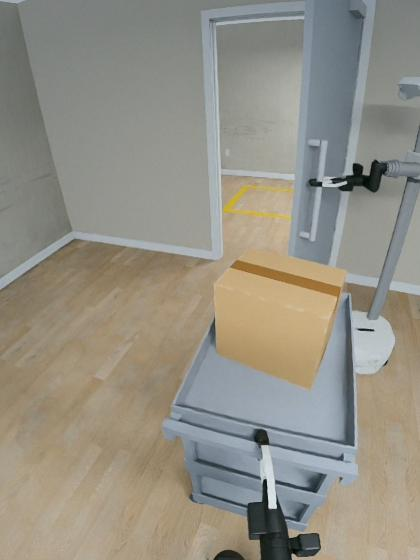

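>>> {"op": "move", "data": {"r1": {"base":{"translate_m":0.28,"strafe_m":-0.15},"pace":"slow"}, "blocking": false, "cameras": []}}

>>> {"op": "wait", "data": {"seconds": 10, "cameras": ["r1_head_camera","r1_head_right_camera"]}}

Scene clock: 672.80 s.
move: r1 moving
r1.base_odometry: x=-3.262 y=-1.522 heading=+1.137
r1.turned_by_wheels: +0.000
r1.turned_by_imu: +0.000
r1.base_tilt: forward=-1.6 right=+1.2
r1.lidar_m: 0.41 0.47 2.81 2.83 3.44 3.28 3.32 2.14 1.93 1.94 2.38 0.38
r1.base_status: translate_m moving; strafe_m moving
r1.joint_positions: lift_m=+0.689 arm_m=+0.000 wrist_yaw_rad=+0.003 wrist_pitch_rad=+0.008 wrist_roll_rad=+1.569 gripper_m=-0.020
r1.joint_status: not commanded
r1.measured_speeds: translate_m=+0.049 strafe_m=-0.026 rotate_rad=-0.002 lift_m=+0.000 arm_m=+0.000 wrist_yaw_rad=-0.002 wrist_pitch_rad=+0.000 wrist_roll_rad=+0.000
r1.motor_effort: lift_m=+23(23) arm_m=+3(4) wheel_0=+9(14) wheel_1=+7(7) wheel_2=-11(11)
r1.servo_current: wrist_yaw_rad=59(72) wrist_pitch_rad=52(59) wrist_roll_rad=33(65) gripper_m=46(52)
r1.hand_pose: x=+0.4595 y=-0.0867 z=+0.8646 quat_wxyz=(+0.708, +0.706, +0.004, -0.002) (m; r1's base frame)
r1.wrist_depth_mm: - - - - 192 - - / - 449 439 - 200 - - / - 404 410 146 208 - - / - 436 439 152 216 - - / - 480 473 160 224 - - / - - 496 185 184 1756 - / - - 180 141 245 1430 -
r2.base_odometry: x=-2.372 y=+0.262 heading=-2.527
r2.turned_by_wheels: +0.000
r2.turned_by_imu: +0.000
r2.base_tilt: forward=-0.6 right=+0.1
r2.lidar_m: 0.41 0.64 0.59 2.90 1.79 1.60 1.58 0.96 0.81 0.60 0.46 0.43
r2.base_status: not commanded
r2.joint_positions: lift_m=+0.950 arm_m=+0.000 wrist_yaw_rad=+0.028 wrist_pitch_rad=+0.001 wrist_roll_rad=+0.000 gripper_m=-0.037
r2.joint_status: not commanded
r2.measured_speeds: all 0
r2.motor_effort: lift_m=+20(20) arm_m=-8(9) wheel_0=+7(7) wheel_1=-5(5) wheel_2=+23(24)
r2.servo_current: wrist_yaw_rad=182(195) wrist_pitch_rad=39(46) wrist_roll_rad=39(59) gripper_m=78(85)
r2.contact_limits: translate_m 0.7
r2.hand_pose: x=+0.4619 y=-0.0792 z=+1.1277 quat_wxyz=(+1.000, +0.000, +0.001, +0.014) (m; r2's base frame)
r2.wrist_depth_mm: - - - 211 206 179 - / - - - 227 208 180 - / - - - 176 214 185 164 / - - - 173 214 179 166 / - - - 172 211 183 169 / - - 179 166 200 184 167 / - - - - 209 178 -
pictures: none
No camera images: "cameras" was empty.

Scene clock: 676.63 s.
earlier move: r1 done
r1.base_odometry: x=-3.020 y=-1.340 heading=+1.137
r1.turned_by_wheels: +0.000
r1.turned_by_imu: -0.002
r1.base_tilt: forward=-1.6 right=+1.3
r1.lidar_m: 0.37 0.41 2.86 2.88 3.50 3.59 3.38 2.10 1.88 1.88 2.30 0.45
r1.base_status: done
r1.joint_positions: lift_m=+0.689 arm_m=+0.000 wrist_yaw_rad=-0.004 wrist_pitch_rad=+0.008 wrist_roll_rad=+1.569 gripper_m=-0.020
r1.joint_status: not commanded
r1.measured_speeds: all 0
r1.motor_effort: lift_m=+23(23) arm_m=+3(4) wheel_0=+3(14) wheel_1=+4(7) wheel_2=-3(13)
r1.servo_current: wrist_yaw_rad=39(85) wrist_pitch_rad=59(59) wrist_roll_rad=52(65) gripper_m=46(52)
r1.hand_pose: x=+0.4589 y=-0.0885 z=+0.8646 quat_wxyz=(+0.708, +0.706, +0.001, -0.004) (m; r1's base frame)
r1.wrist_depth_mm: - 917 - - 236 1618 931 / - - 1008 - 236 1576 - / - 430 436 234 235 - - / - 436 433 233 234 - - / - 445 445 173 234 - - / - 462 462 178 233 - - / - 473 179 142 231 - -
r2.base_odometry: x=-2.372 y=+0.262 heading=-2.527
r2.turned_by_wheels: +0.000
r2.turned_by_imu: +0.001
r2.base_tilt: forward=-0.6 right=+0.0
r2.lidar_m: 0.38 0.39 0.56 2.89 1.81 1.59 1.52 0.94 0.83 0.65 0.43 0.43
r2.base_status: not commanded
r2.joint_positions: lift_m=+0.950 arm_m=+0.000 wrist_yaw_rad=+0.028 wrist_pitch_rad=+0.001 wrist_roll_rad=+0.000 gripper_m=-0.037
r2.joint_status: not commanded
r2.measured_speeds: all 0
r2.on_its_own: wrist_yaw_rad is at rest, and its servo_current (182 mA) is outside its rest range (0 to 104 mA)
r2.motor_effort: lift_m=+20(20) arm_m=-8(9) wheel_0=+6(7) wheel_1=-5(5) wheel_2=+23(24)
r2.servo_current: wrist_yaw_rad=182(202) wrist_pitch_rad=39(52) wrist_roll_rad=46(65) gripper_m=85(91)
r2.contact_limits: translate_m 0.7
r2.hand_pose: x=+0.4619 y=-0.0792 z=+1.1277 quat_wxyz=(+1.000, +0.000, +0.001, +0.014) (m; r2's base frame)
r2.wrist_depth_mm: - - - 210 206 179 - / - - - 227 208 180 - / - - - 175 214 184 164 / - - - 173 215 179 165 / - - - 173 211 182 169 / 430 500 179 167 200 184 167 / 427 477 - - 211 178 -
wait: 3.83 of 10 s (r1 has come to rest)
pictures: r1_head_camera, r1_head_right_camera
Images, in order (width x height): r1_head_camera 420x560, r1_head_right_camera 420x672.

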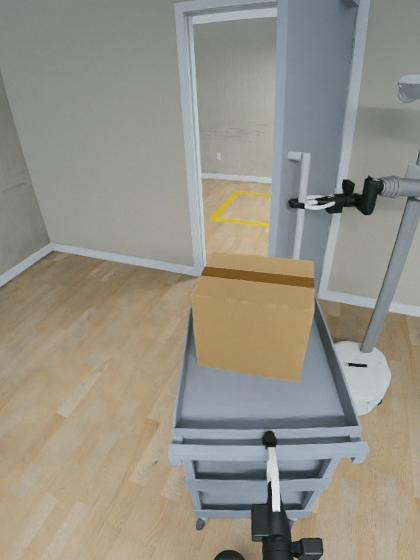

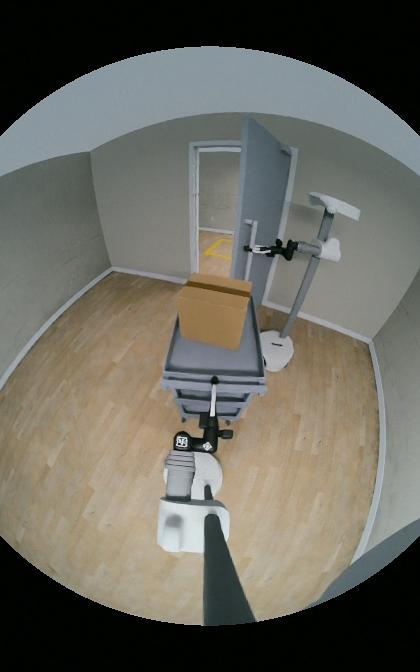

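>>> {"op": "move", "data": {"r1": {"base":{"translate_m":0.22,"strafe_m":-0.04},"pace":"slow"}, "blocking": false, "cameras": []}}

>>> {"op": "wait", "data": {"seconds": 10, "cameras": ["r1_head_camera","r1_head_right_camera"]}}

Scene clock: 683.40 s.
move: r1 moving
r1.base_odometry: x=-3.013 y=-1.329 heading=+1.137
r1.turned_by_wheels: +0.000
r1.turned_by_imu: +0.000
r1.base_tilt: forward=-1.6 right=+1.3
r1.lidar_m: 0.40 0.41 2.85 2.87 3.47 3.59 3.39 2.09 1.88 1.87 2.31 0.44
r1.base_status: translate_m moving; strafe_m moving
r1.joint_positions: lift_m=+0.689 arm_m=+0.000 wrist_yaw_rad=-0.004 wrist_pitch_rad=+0.008 wrist_roll_rad=+1.569 gripper_m=-0.020
r1.joint_status: not commanded
r1.measured_speeds: translate_m=+0.049 strafe_m=-0.008 rotate_rad=+0.001 lift_m=+0.000 arm_m=+0.000 wrist_yaw_rad=+0.000 wrist_pitch_rad=+0.000 wrist_roll_rad=+0.000
r1.motor_effort: lift_m=+23(23) arm_m=+4(4) wheel_0=+6(7) wheel_1=+5(6) wheel_2=-10(10)
r1.servo_current: wrist_yaw_rad=46(59) wrist_pitch_rad=59(59) wrist_roll_rad=46(59) gripper_m=46(52)
r1.hand_pose: x=+0.4589 y=-0.0885 z=+0.8646 quat_wxyz=(+0.708, +0.707, +0.001, -0.004) (m; r1's base frame)
r1.wrist_depth_mm: - 917 - - 237 1618 917 / - - - - 236 1661 - / - 427 459 234 235 - - / - 433 436 234 235 - - / - 449 449 173 234 - - / - 459 455 175 184 - - / - 469 180 143 231 128 -
r2.base_odometry: x=-2.372 y=+0.262 heading=-2.527
r2.turned_by_wheels: +0.000
r2.turned_by_imu: +0.000
r2.base_tilt: forward=-0.7 right=+0.1
r2.lidar_m: 0.39 0.39 0.55 2.87 1.78 1.59 1.52 0.95 0.83 0.62 0.46 0.41
r2.base_status: not commanded
r2.joint_positions: lift_m=+0.950 arm_m=+0.000 wrist_yaw_rad=+0.028 wrist_pitch_rad=+0.001 wrist_roll_rad=+0.000 gripper_m=-0.037
r2.joint_status: not commanded
r2.measured_speeds: all 0
r2.motor_effort: lift_m=+20(20) arm_m=-8(9) wheel_0=+6(7) wheel_1=-5(5) wheel_2=+23(23)
r2.servo_current: wrist_yaw_rad=189(195) wrist_pitch_rad=46(46) wrist_roll_rad=46(52) gripper_m=91(91)
r2.contact_limits: translate_m 0.7
r2.hand_pose: x=+0.4619 y=-0.0792 z=+1.1277 quat_wxyz=(+1.000, +0.000, +0.001, +0.014) (m; r2's base frame)
r2.wrist_depth_mm: - - - 211 206 178 - / - - - 228 208 180 - / - - - 176 214 184 165 / - - - 173 215 179 166 / - - - 172 212 183 169 / 418 492 179 166 200 184 167 / 418 469 - - 211 178 -
pictures: none
No camera images: "cameras" was empty.

Scene clock: 686.53 s.
earlier move: r1 done
r1.base_odometry: x=-2.891 y=-1.157 heading=+1.138
r1.turned_by_wheels: +0.001
r1.turned_by_imu: +0.220
r1.base_tilt: forward=-1.6 right=+1.2
r1.lidar_m: 0.43 0.53 2.75 2.90 3.84 3.74 2.70 2.03 1.95 2.11 1.01 0.37
r1.base_status: done
r1.joint_positions: lift_m=+0.689 arm_m=+0.000 wrist_yaw_rad=+0.011 wrist_pitch_rad=+0.011 wrist_roll_rad=+1.569 gripper_m=-0.020
r1.joint_status: not commanded
r1.measured_speeds: all 0
r1.motor_effort: lift_m=+22(23) arm_m=+4(13) wheel_0=+8(19) wheel_1=+3(12) wheel_2=+0(25)
r1.servo_current: wrist_yaw_rad=65(98) wrist_pitch_rad=59(72) wrist_roll_rad=39(72) gripper_m=39(52)
r1.hand_pose: x=+0.4602 y=-0.0843 z=+0.8636 quat_wxyz=(+0.708, +0.706, +0.008, +0.000) (m; r1's base frame)
r1.wrist_depth_mm: - 418 413 - 154 158 - / 1661 362 359 107 169 170 - / 1863 402 410 - 183 - - / - 469 466 - 200 - - / - - 539 - 220 1756 - / - - - 186 233 1618 - / - - 179 137 165 1464 1308
r2.base_odometry: x=-2.372 y=+0.262 heading=-2.527
r2.turned_by_wheels: +0.000
r2.turned_by_imu: +0.001
r2.base_tilt: forward=-0.6 right=+0.0
r2.lidar_m: 0.38 0.44 0.83 2.88 1.78 1.59 1.53 0.97 0.84 0.61 0.45 0.40
r2.base_status: not commanded
r2.joint_positions: lift_m=+0.950 arm_m=+0.000 wrist_yaw_rad=+0.028 wrist_pitch_rad=+0.001 wrist_roll_rad=+0.000 gripper_m=-0.037
r2.joint_status: not commanded
r2.measured_speeds: all 0
r2.on_its_own: wrist_yaw_rad is at rest, and its servo_current (189 mA) is outside its rest range (0 to 104 mA)
r2.motor_effort: lift_m=+20(20) arm_m=-8(9) wheel_0=+7(7) wheel_1=-4(5) wheel_2=+20(24)
r2.servo_current: wrist_yaw_rad=189(195) wrist_pitch_rad=39(46) wrist_roll_rad=39(59) gripper_m=91(91)
r2.contact_limits: translate_m 0.7
r2.hand_pose: x=+0.4619 y=-0.0792 z=+1.1277 quat_wxyz=(+1.000, +0.000, +0.001, +0.014) (m; r2's base frame)
r2.wrist_depth_mm: - - - 172 208 179 - / - - - 164 209 181 167 / - - - 164 216 185 165 / - - - 171 216 180 166 / - - 603 170 213 183 167 / 332 366 183 166 200 182 168 / 317 334 442 - 211 178 -
wait: 3.13 of 10 s (r1 has come to rest)
pictures: r1_head_camera, r1_head_right_camera
Images, in order (width x height): r1_head_camera 420x560, r1_head_right_camera 420x672.

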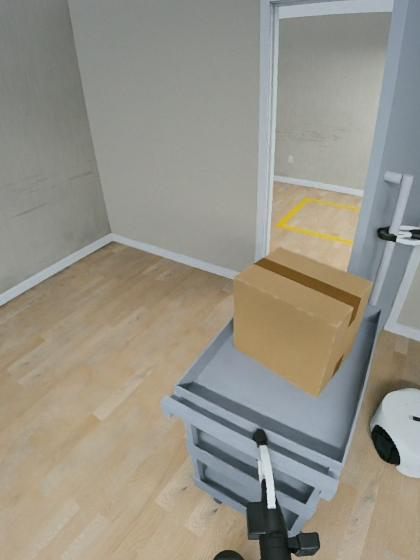

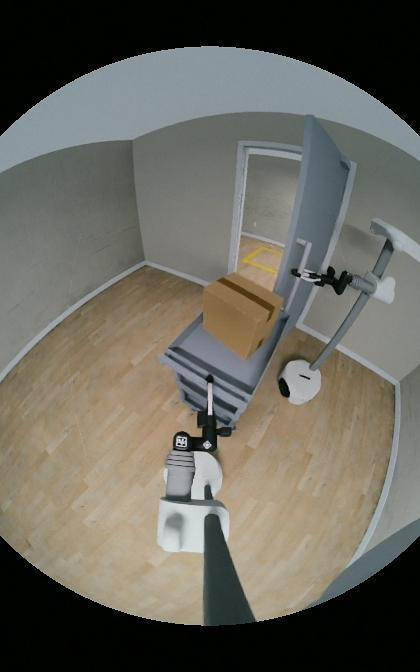

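>>> {"op": "move", "data": {"r1": {"base":{"translate_m":-0.21,"strafe_m":0.6},"pace":"slow"}, "blocking": false, "cameras": []}}

>>> {"op": "wait", "data": {"seconds": 10, "cameras": ["r1_head_camera","r1_head_right_camera"]}}

Scene clock: 700.00 s.
move: r1 moving
r1.base_odometry: x=-2.903 y=-1.156 heading=+1.138
r1.turned_by_wheels: +0.000
r1.turned_by_imu: +0.000
r1.base_tilt: forward=-1.6 right=+1.3
r1.lidar_m: 0.44 0.54 2.73 2.91 3.87 3.73 2.72 2.03 1.98 2.09 1.03 0.37
r1.base_status: translate_m moving; strafe_m moving
r1.joint_positions: lift_m=+0.689 arm_m=+0.000 wrist_yaw_rad=+0.003 wrist_pitch_rad=+0.011 wrist_roll_rad=+1.569 gripper_m=-0.020
r1.joint_status: not commanded
r1.measured_speeds: translate_m=-0.016 strafe_m=+0.046 rotate_rad=-0.001 lift_m=+0.000 arm_m=+0.000 wrist_yaw_rad=-0.018 wrist_pitch_rad=+0.000 wrist_roll_rad=+0.000
r1.motor_effort: lift_m=+22(22) arm_m=-2(4) wheel_0=-10(10) wheel_1=+5(6) wheel_2=+6(7)
r1.servo_current: wrist_yaw_rad=65(98) wrist_pitch_rad=65(72) wrist_roll_rad=46(72) gripper_m=46(46)
r1.hand_pose: x=+0.4595 y=-0.0866 z=+0.8636 quat_wxyz=(+0.708, +0.706, +0.005, -0.003) (m; r1's base frame)
r1.wrist_depth_mm: - 413 430 104 162 163 - / 1618 366 366 112 174 175 - / 1921 404 410 - 187 - - / - 469 466 132 204 - - / - - 535 144 223 1756 - / - - - 186 183 1756 - / - - 180 128 164 1430 1308
r2.base_odometry: x=-2.372 y=+0.262 heading=-2.527
r2.turned_by_wheels: +0.000
r2.turned_by_imu: +0.000
r2.base_tilt: forward=-0.7 right=+0.1
r2.lidar_m: 0.38 0.46 0.82 2.87 1.80 1.59 1.56 0.97 0.85 0.62 0.44 0.43
r2.base_status: not commanded
r2.joint_positions: lift_m=+0.950 arm_m=+0.000 wrist_yaw_rad=+0.028 wrist_pitch_rad=+0.001 wrist_roll_rad=+0.000 gripper_m=-0.037
r2.joint_status: not commanded
r2.measured_speeds: all 0
r2.motor_effort: lift_m=+20(20) arm_m=-8(9) wheel_0=+7(7) wheel_1=-3(4) wheel_2=+20(21)
r2.servo_current: wrist_yaw_rad=189(195) wrist_pitch_rad=39(46) wrist_roll_rad=46(52) gripper_m=85(91)
r2.contact_limits: translate_m 0.7
r2.hand_pose: x=+0.4619 y=-0.0792 z=+1.1277 quat_wxyz=(+1.000, +0.000, +0.001, +0.014) (m; r2's base frame)
r2.wrist_depth_mm: - - - 174 207 179 - / - - - 163 208 181 167 / - - - 164 214 186 165 / - - - 170 216 180 166 / - - 609 171 213 183 167 / 329 366 181 166 200 182 168 / 317 336 445 - 211 178 -
pictures: none
No camera images: "cameras" was empty.

Scene clock: 707.13 s.
earlier move: r1 done
r1.base_odometry: x=-3.524 y=-1.096 heading=+1.137
r1.turned_by_wheels: +0.000
r1.turned_by_imu: -0.001
r1.base_tilt: forward=-1.6 right=+1.3
r1.lidar_m: 0.46 2.42 2.38 2.49 3.36 3.25 3.28 2.44 2.36 2.51 0.60 0.31
r1.base_status: done
r1.joint_positions: lift_m=+0.689 arm_m=+0.000 wrist_yaw_rad=-0.002 wrist_pitch_rad=+0.011 wrist_roll_rad=+1.569 gripper_m=-0.020
r1.joint_status: not commanded
r1.measured_speeds: all 0
r1.motor_effort: lift_m=+22(22) arm_m=-4(4) wheel_0=-7(15) wheel_1=+1(7) wheel_2=+2(8)
r1.servo_current: wrist_yaw_rad=52(98) wrist_pitch_rad=59(78) wrist_roll_rad=39(78) gripper_m=39(52)
r1.hand_pose: x=+0.4591 y=-0.0881 z=+0.8636 quat_wxyz=(+0.708, +0.706, +0.003, -0.005) (m; r1's base frame)
r1.wrist_depth_mm: 324 320 - - - - - / - 377 384 - - - - / - 496 477 - - 153 - / - - - - - 183 - / - - - - 219 1576 - / - - 187 109 178 1618 473 / - - 178 - 387 424 1205
r2.base_odometry: x=-2.372 y=+0.262 heading=-2.527
r2.turned_by_wheels: +0.000
r2.turned_by_imu: +0.001
r2.base_tilt: forward=-0.6 right=+0.0
r2.lidar_m: 0.39 0.89 1.63 2.90 1.77 1.59 1.53 0.95 0.83 0.62 0.46 0.41
r2.base_status: not commanded
r2.joint_positions: lift_m=+0.950 arm_m=+0.000 wrist_yaw_rad=+0.028 wrist_pitch_rad=+0.001 wrist_roll_rad=+0.000 gripper_m=-0.037
r2.joint_status: not commanded
r2.measured_speeds: all 0
r2.on_its_own: wrist_yaw_rad is at rest, and its servo_current (189 mA) is outside its rest range (0 to 104 mA)
r2.motor_effort: lift_m=+20(20) arm_m=-8(9) wheel_0=+7(7) wheel_1=-4(4) wheel_2=+21(21)
r2.servo_current: wrist_yaw_rad=189(208) wrist_pitch_rad=39(52) wrist_roll_rad=39(65) gripper_m=85(98)
r2.contact_limits: translate_m 0.7
r2.hand_pose: x=+0.4619 y=-0.0792 z=+1.1277 quat_wxyz=(+1.000, +0.000, +0.001, +0.014) (m; r2's base frame)
r2.wrist_depth_mm: - - - 173 208 179 - / - - - 163 209 181 167 / - - - 164 215 186 165 / - - - 170 215 179 167 / 768 854 - 171 214 183 167 / 778 820 181 166 201 182 167 / 759 145 - - 211 178 -
wait: 7.13 of 10 s (r1 has come to rest)
pictures: r1_head_camera, r1_head_right_camera
Images, in order (width x height): r1_head_camera 420x560, r1_head_right_camera 420x672.

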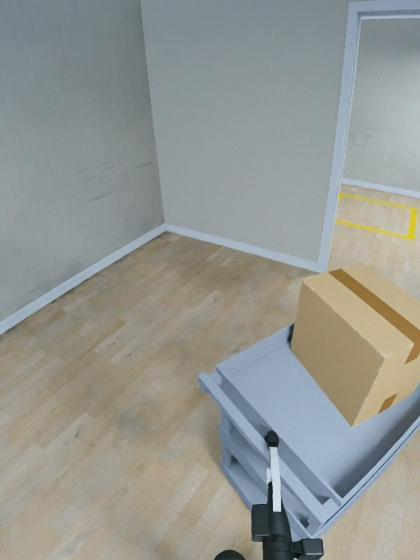

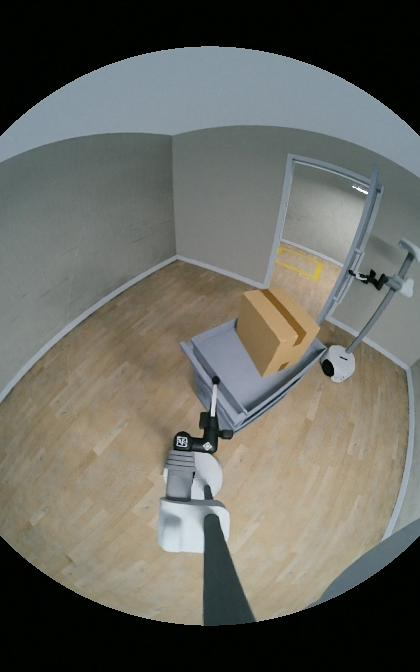

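>>> {"op": "move", "data": {"r1": {"base":{"translate_m":0.03,"strafe_m":-0.2},"pace":"slow"}, "blocking": false, "cameras": []}}

>>> {"op": "wait", "data": {"seconds": 10, "cameras": ["r1_head_camera"]}}

Scene clock: 713.57 s.
move: r1 moving
r1.base_odometry: x=-3.511 y=-1.100 heading=+1.137
r1.turned_by_wheels: +0.000
r1.turned_by_imu: +0.000
r1.base_tilt: forward=-1.6 right=+1.3
r1.lidar_m: 0.45 2.45 2.37 2.51 3.36 3.25 3.25 2.41 2.35 2.49 0.66 0.32
r1.base_status: translate_m moving; strafe_m moving
r1.joint_positions: lift_m=+0.689 arm_m=+0.000 wrist_yaw_rad=-0.002 wrist_pitch_rad=+0.011 wrist_roll_rad=+1.569 gripper_m=-0.020
r1.joint_status: not commanded
r1.measured_speeds: translate_m=+0.008 strafe_m=-0.052 rotate_rad=-0.003 lift_m=+0.000 arm_m=+0.000 wrist_yaw_rad=+0.000 wrist_pitch_rad=+0.000 wrist_roll_rad=+0.000
r1.motor_effort: lift_m=+22(22) arm_m=-1(4) wheel_0=+8(10) wheel_1=-5(7) wheel_2=-5(5)
r1.servo_current: wrist_yaw_rad=46(65) wrist_pitch_rad=59(72) wrist_roll_rad=46(65) gripper_m=46(46)
r1.hand_pose: x=+0.4590 y=-0.0881 z=+0.8636 quat_wxyz=(+0.708, +0.706, +0.003, -0.005) (m; r1's base frame)
r1.wrist_depth_mm: 320 319 - - - - - / - 379 - - - - - / - 496 500 - - - - / - - - - - - - / - - - - - 1618 - / - - - 115 173 1618 433 / - - 181 - 165 421 1255
r2.base_odometry: x=-2.372 y=+0.262 heading=-2.527
r2.turned_by_wheels: +0.000
r2.turned_by_imu: +0.000
r2.base_tilt: forward=-0.6 right=+0.0
r2.lidar_m: 0.40 0.89 1.61 2.87 1.79 1.59 1.57 0.96 0.84 0.62 0.45 0.42
r2.base_status: not commanded
r2.joint_positions: lift_m=+0.950 arm_m=+0.000 wrist_yaw_rad=+0.028 wrist_pitch_rad=+0.001 wrist_roll_rad=+0.000 gripper_m=-0.037
r2.joint_status: not commanded
r2.measured_speeds: all 0
r2.motor_effort: lift_m=+20(20) arm_m=-8(9) wheel_0=+7(7) wheel_1=-4(4) wheel_2=+20(21)
r2.servo_current: wrist_yaw_rad=189(195) wrist_pitch_rad=39(39) wrist_roll_rad=33(59) gripper_m=85(91)
r2.contact_limits: translate_m 0.7
r2.hand_pose: x=+0.4619 y=-0.0792 z=+1.1277 quat_wxyz=(+1.000, +0.000, +0.001, +0.014) (m; r2's base frame)
r2.wrist_depth_mm: - - - 173 207 179 - / - - - 163 208 181 167 / - - - 164 215 185 165 / - - - 171 216 180 167 / 768 842 - 170 214 184 167 / 768 820 180 166 200 181 168 / 768 144 - - 211 178 -
pictures: none
No camera images: "cameras" was empty.

Scene clock: 716.30 s.
earlier move: r1 done
r1.base_odometry: x=-3.330 y=-1.152 heading=+1.138
r1.turned_by_wheels: +0.000
r1.turned_by_imu: +0.000
r1.base_tilt: forward=-1.6 right=+1.2
r1.lidar_m: 0.44 2.60 2.52 2.67 3.49 3.38 3.06 2.28 2.20 2.31 1.45 0.32
r1.base_status: done
r1.joint_positions: lift_m=+0.689 arm_m=+0.000 wrist_yaw_rad=+0.005 wrist_pitch_rad=+0.011 wrist_roll_rad=+1.569 gripper_m=-0.020
r1.joint_status: not commanded
r1.measured_speeds: all 0
r1.motor_effort: lift_m=+22(22) arm_m=-3(4) wheel_0=+7(14) wheel_1=-2(7) wheel_2=-1(5)
r1.servo_current: wrist_yaw_rad=52(65) wrist_pitch_rad=65(72) wrist_roll_rad=65(65) gripper_m=39(52)
r1.hand_pose: x=+0.4597 y=-0.0858 z=+0.8636 quat_wxyz=(+0.708, +0.706, +0.006, -0.002) (m; r1's base frame)
r1.wrist_depth_mm: 307 312 315 - - - - / - 364 373 - - 129 - / - 442 452 - - 150 - / - - - - - 177 - / - - - - 212 1618 - / - - - 113 180 1618 1308 / - - 181 128 332 415 421
r2.base_odometry: x=-2.372 y=+0.262 heading=-2.527
r2.turned_by_wheels: +0.000
r2.turned_by_imu: +0.000
r2.base_tilt: forward=-0.6 right=+0.0
r2.lidar_m: 0.38 0.72 1.43 2.89 1.80 1.58 1.55 0.96 0.83 0.63 0.45 0.41
r2.base_status: not commanded
r2.joint_positions: lift_m=+0.950 arm_m=+0.000 wrist_yaw_rad=+0.028 wrist_pitch_rad=+0.001 wrist_roll_rad=+0.000 gripper_m=-0.037
r2.joint_status: not commanded
r2.measured_speeds: all 0
r2.on_its_own: wrist_yaw_rad is at rest, and its servo_current (182 mA) is outside its rest range (0 to 104 mA)
r2.motor_effort: lift_m=+20(20) arm_m=-8(9) wheel_0=+6(7) wheel_1=-3(4) wheel_2=+20(21)
r2.servo_current: wrist_yaw_rad=182(202) wrist_pitch_rad=39(52) wrist_roll_rad=52(65) gripper_m=85(91)
r2.contact_limits: translate_m 0.7
r2.hand_pose: x=+0.4619 y=-0.0792 z=+1.1277 quat_wxyz=(+1.000, +0.000, +0.001, +0.014) (m; r2's base frame)
r2.wrist_depth_mm: - - - 174 208 179 - / - - - 164 208 181 167 / - - - 164 215 186 165 / - - - 171 216 179 167 / 676 750 - 171 213 183 167 / 647 715 180 166 200 181 168 / 647 153 - - 211 178 -
wait: 2.73 of 10 s (r1 has come to rest)
pictures: r1_head_camera
Images, in order (width x height): r1_head_camera 420x560.

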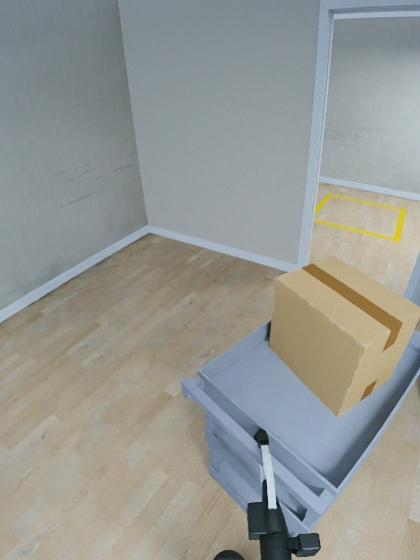

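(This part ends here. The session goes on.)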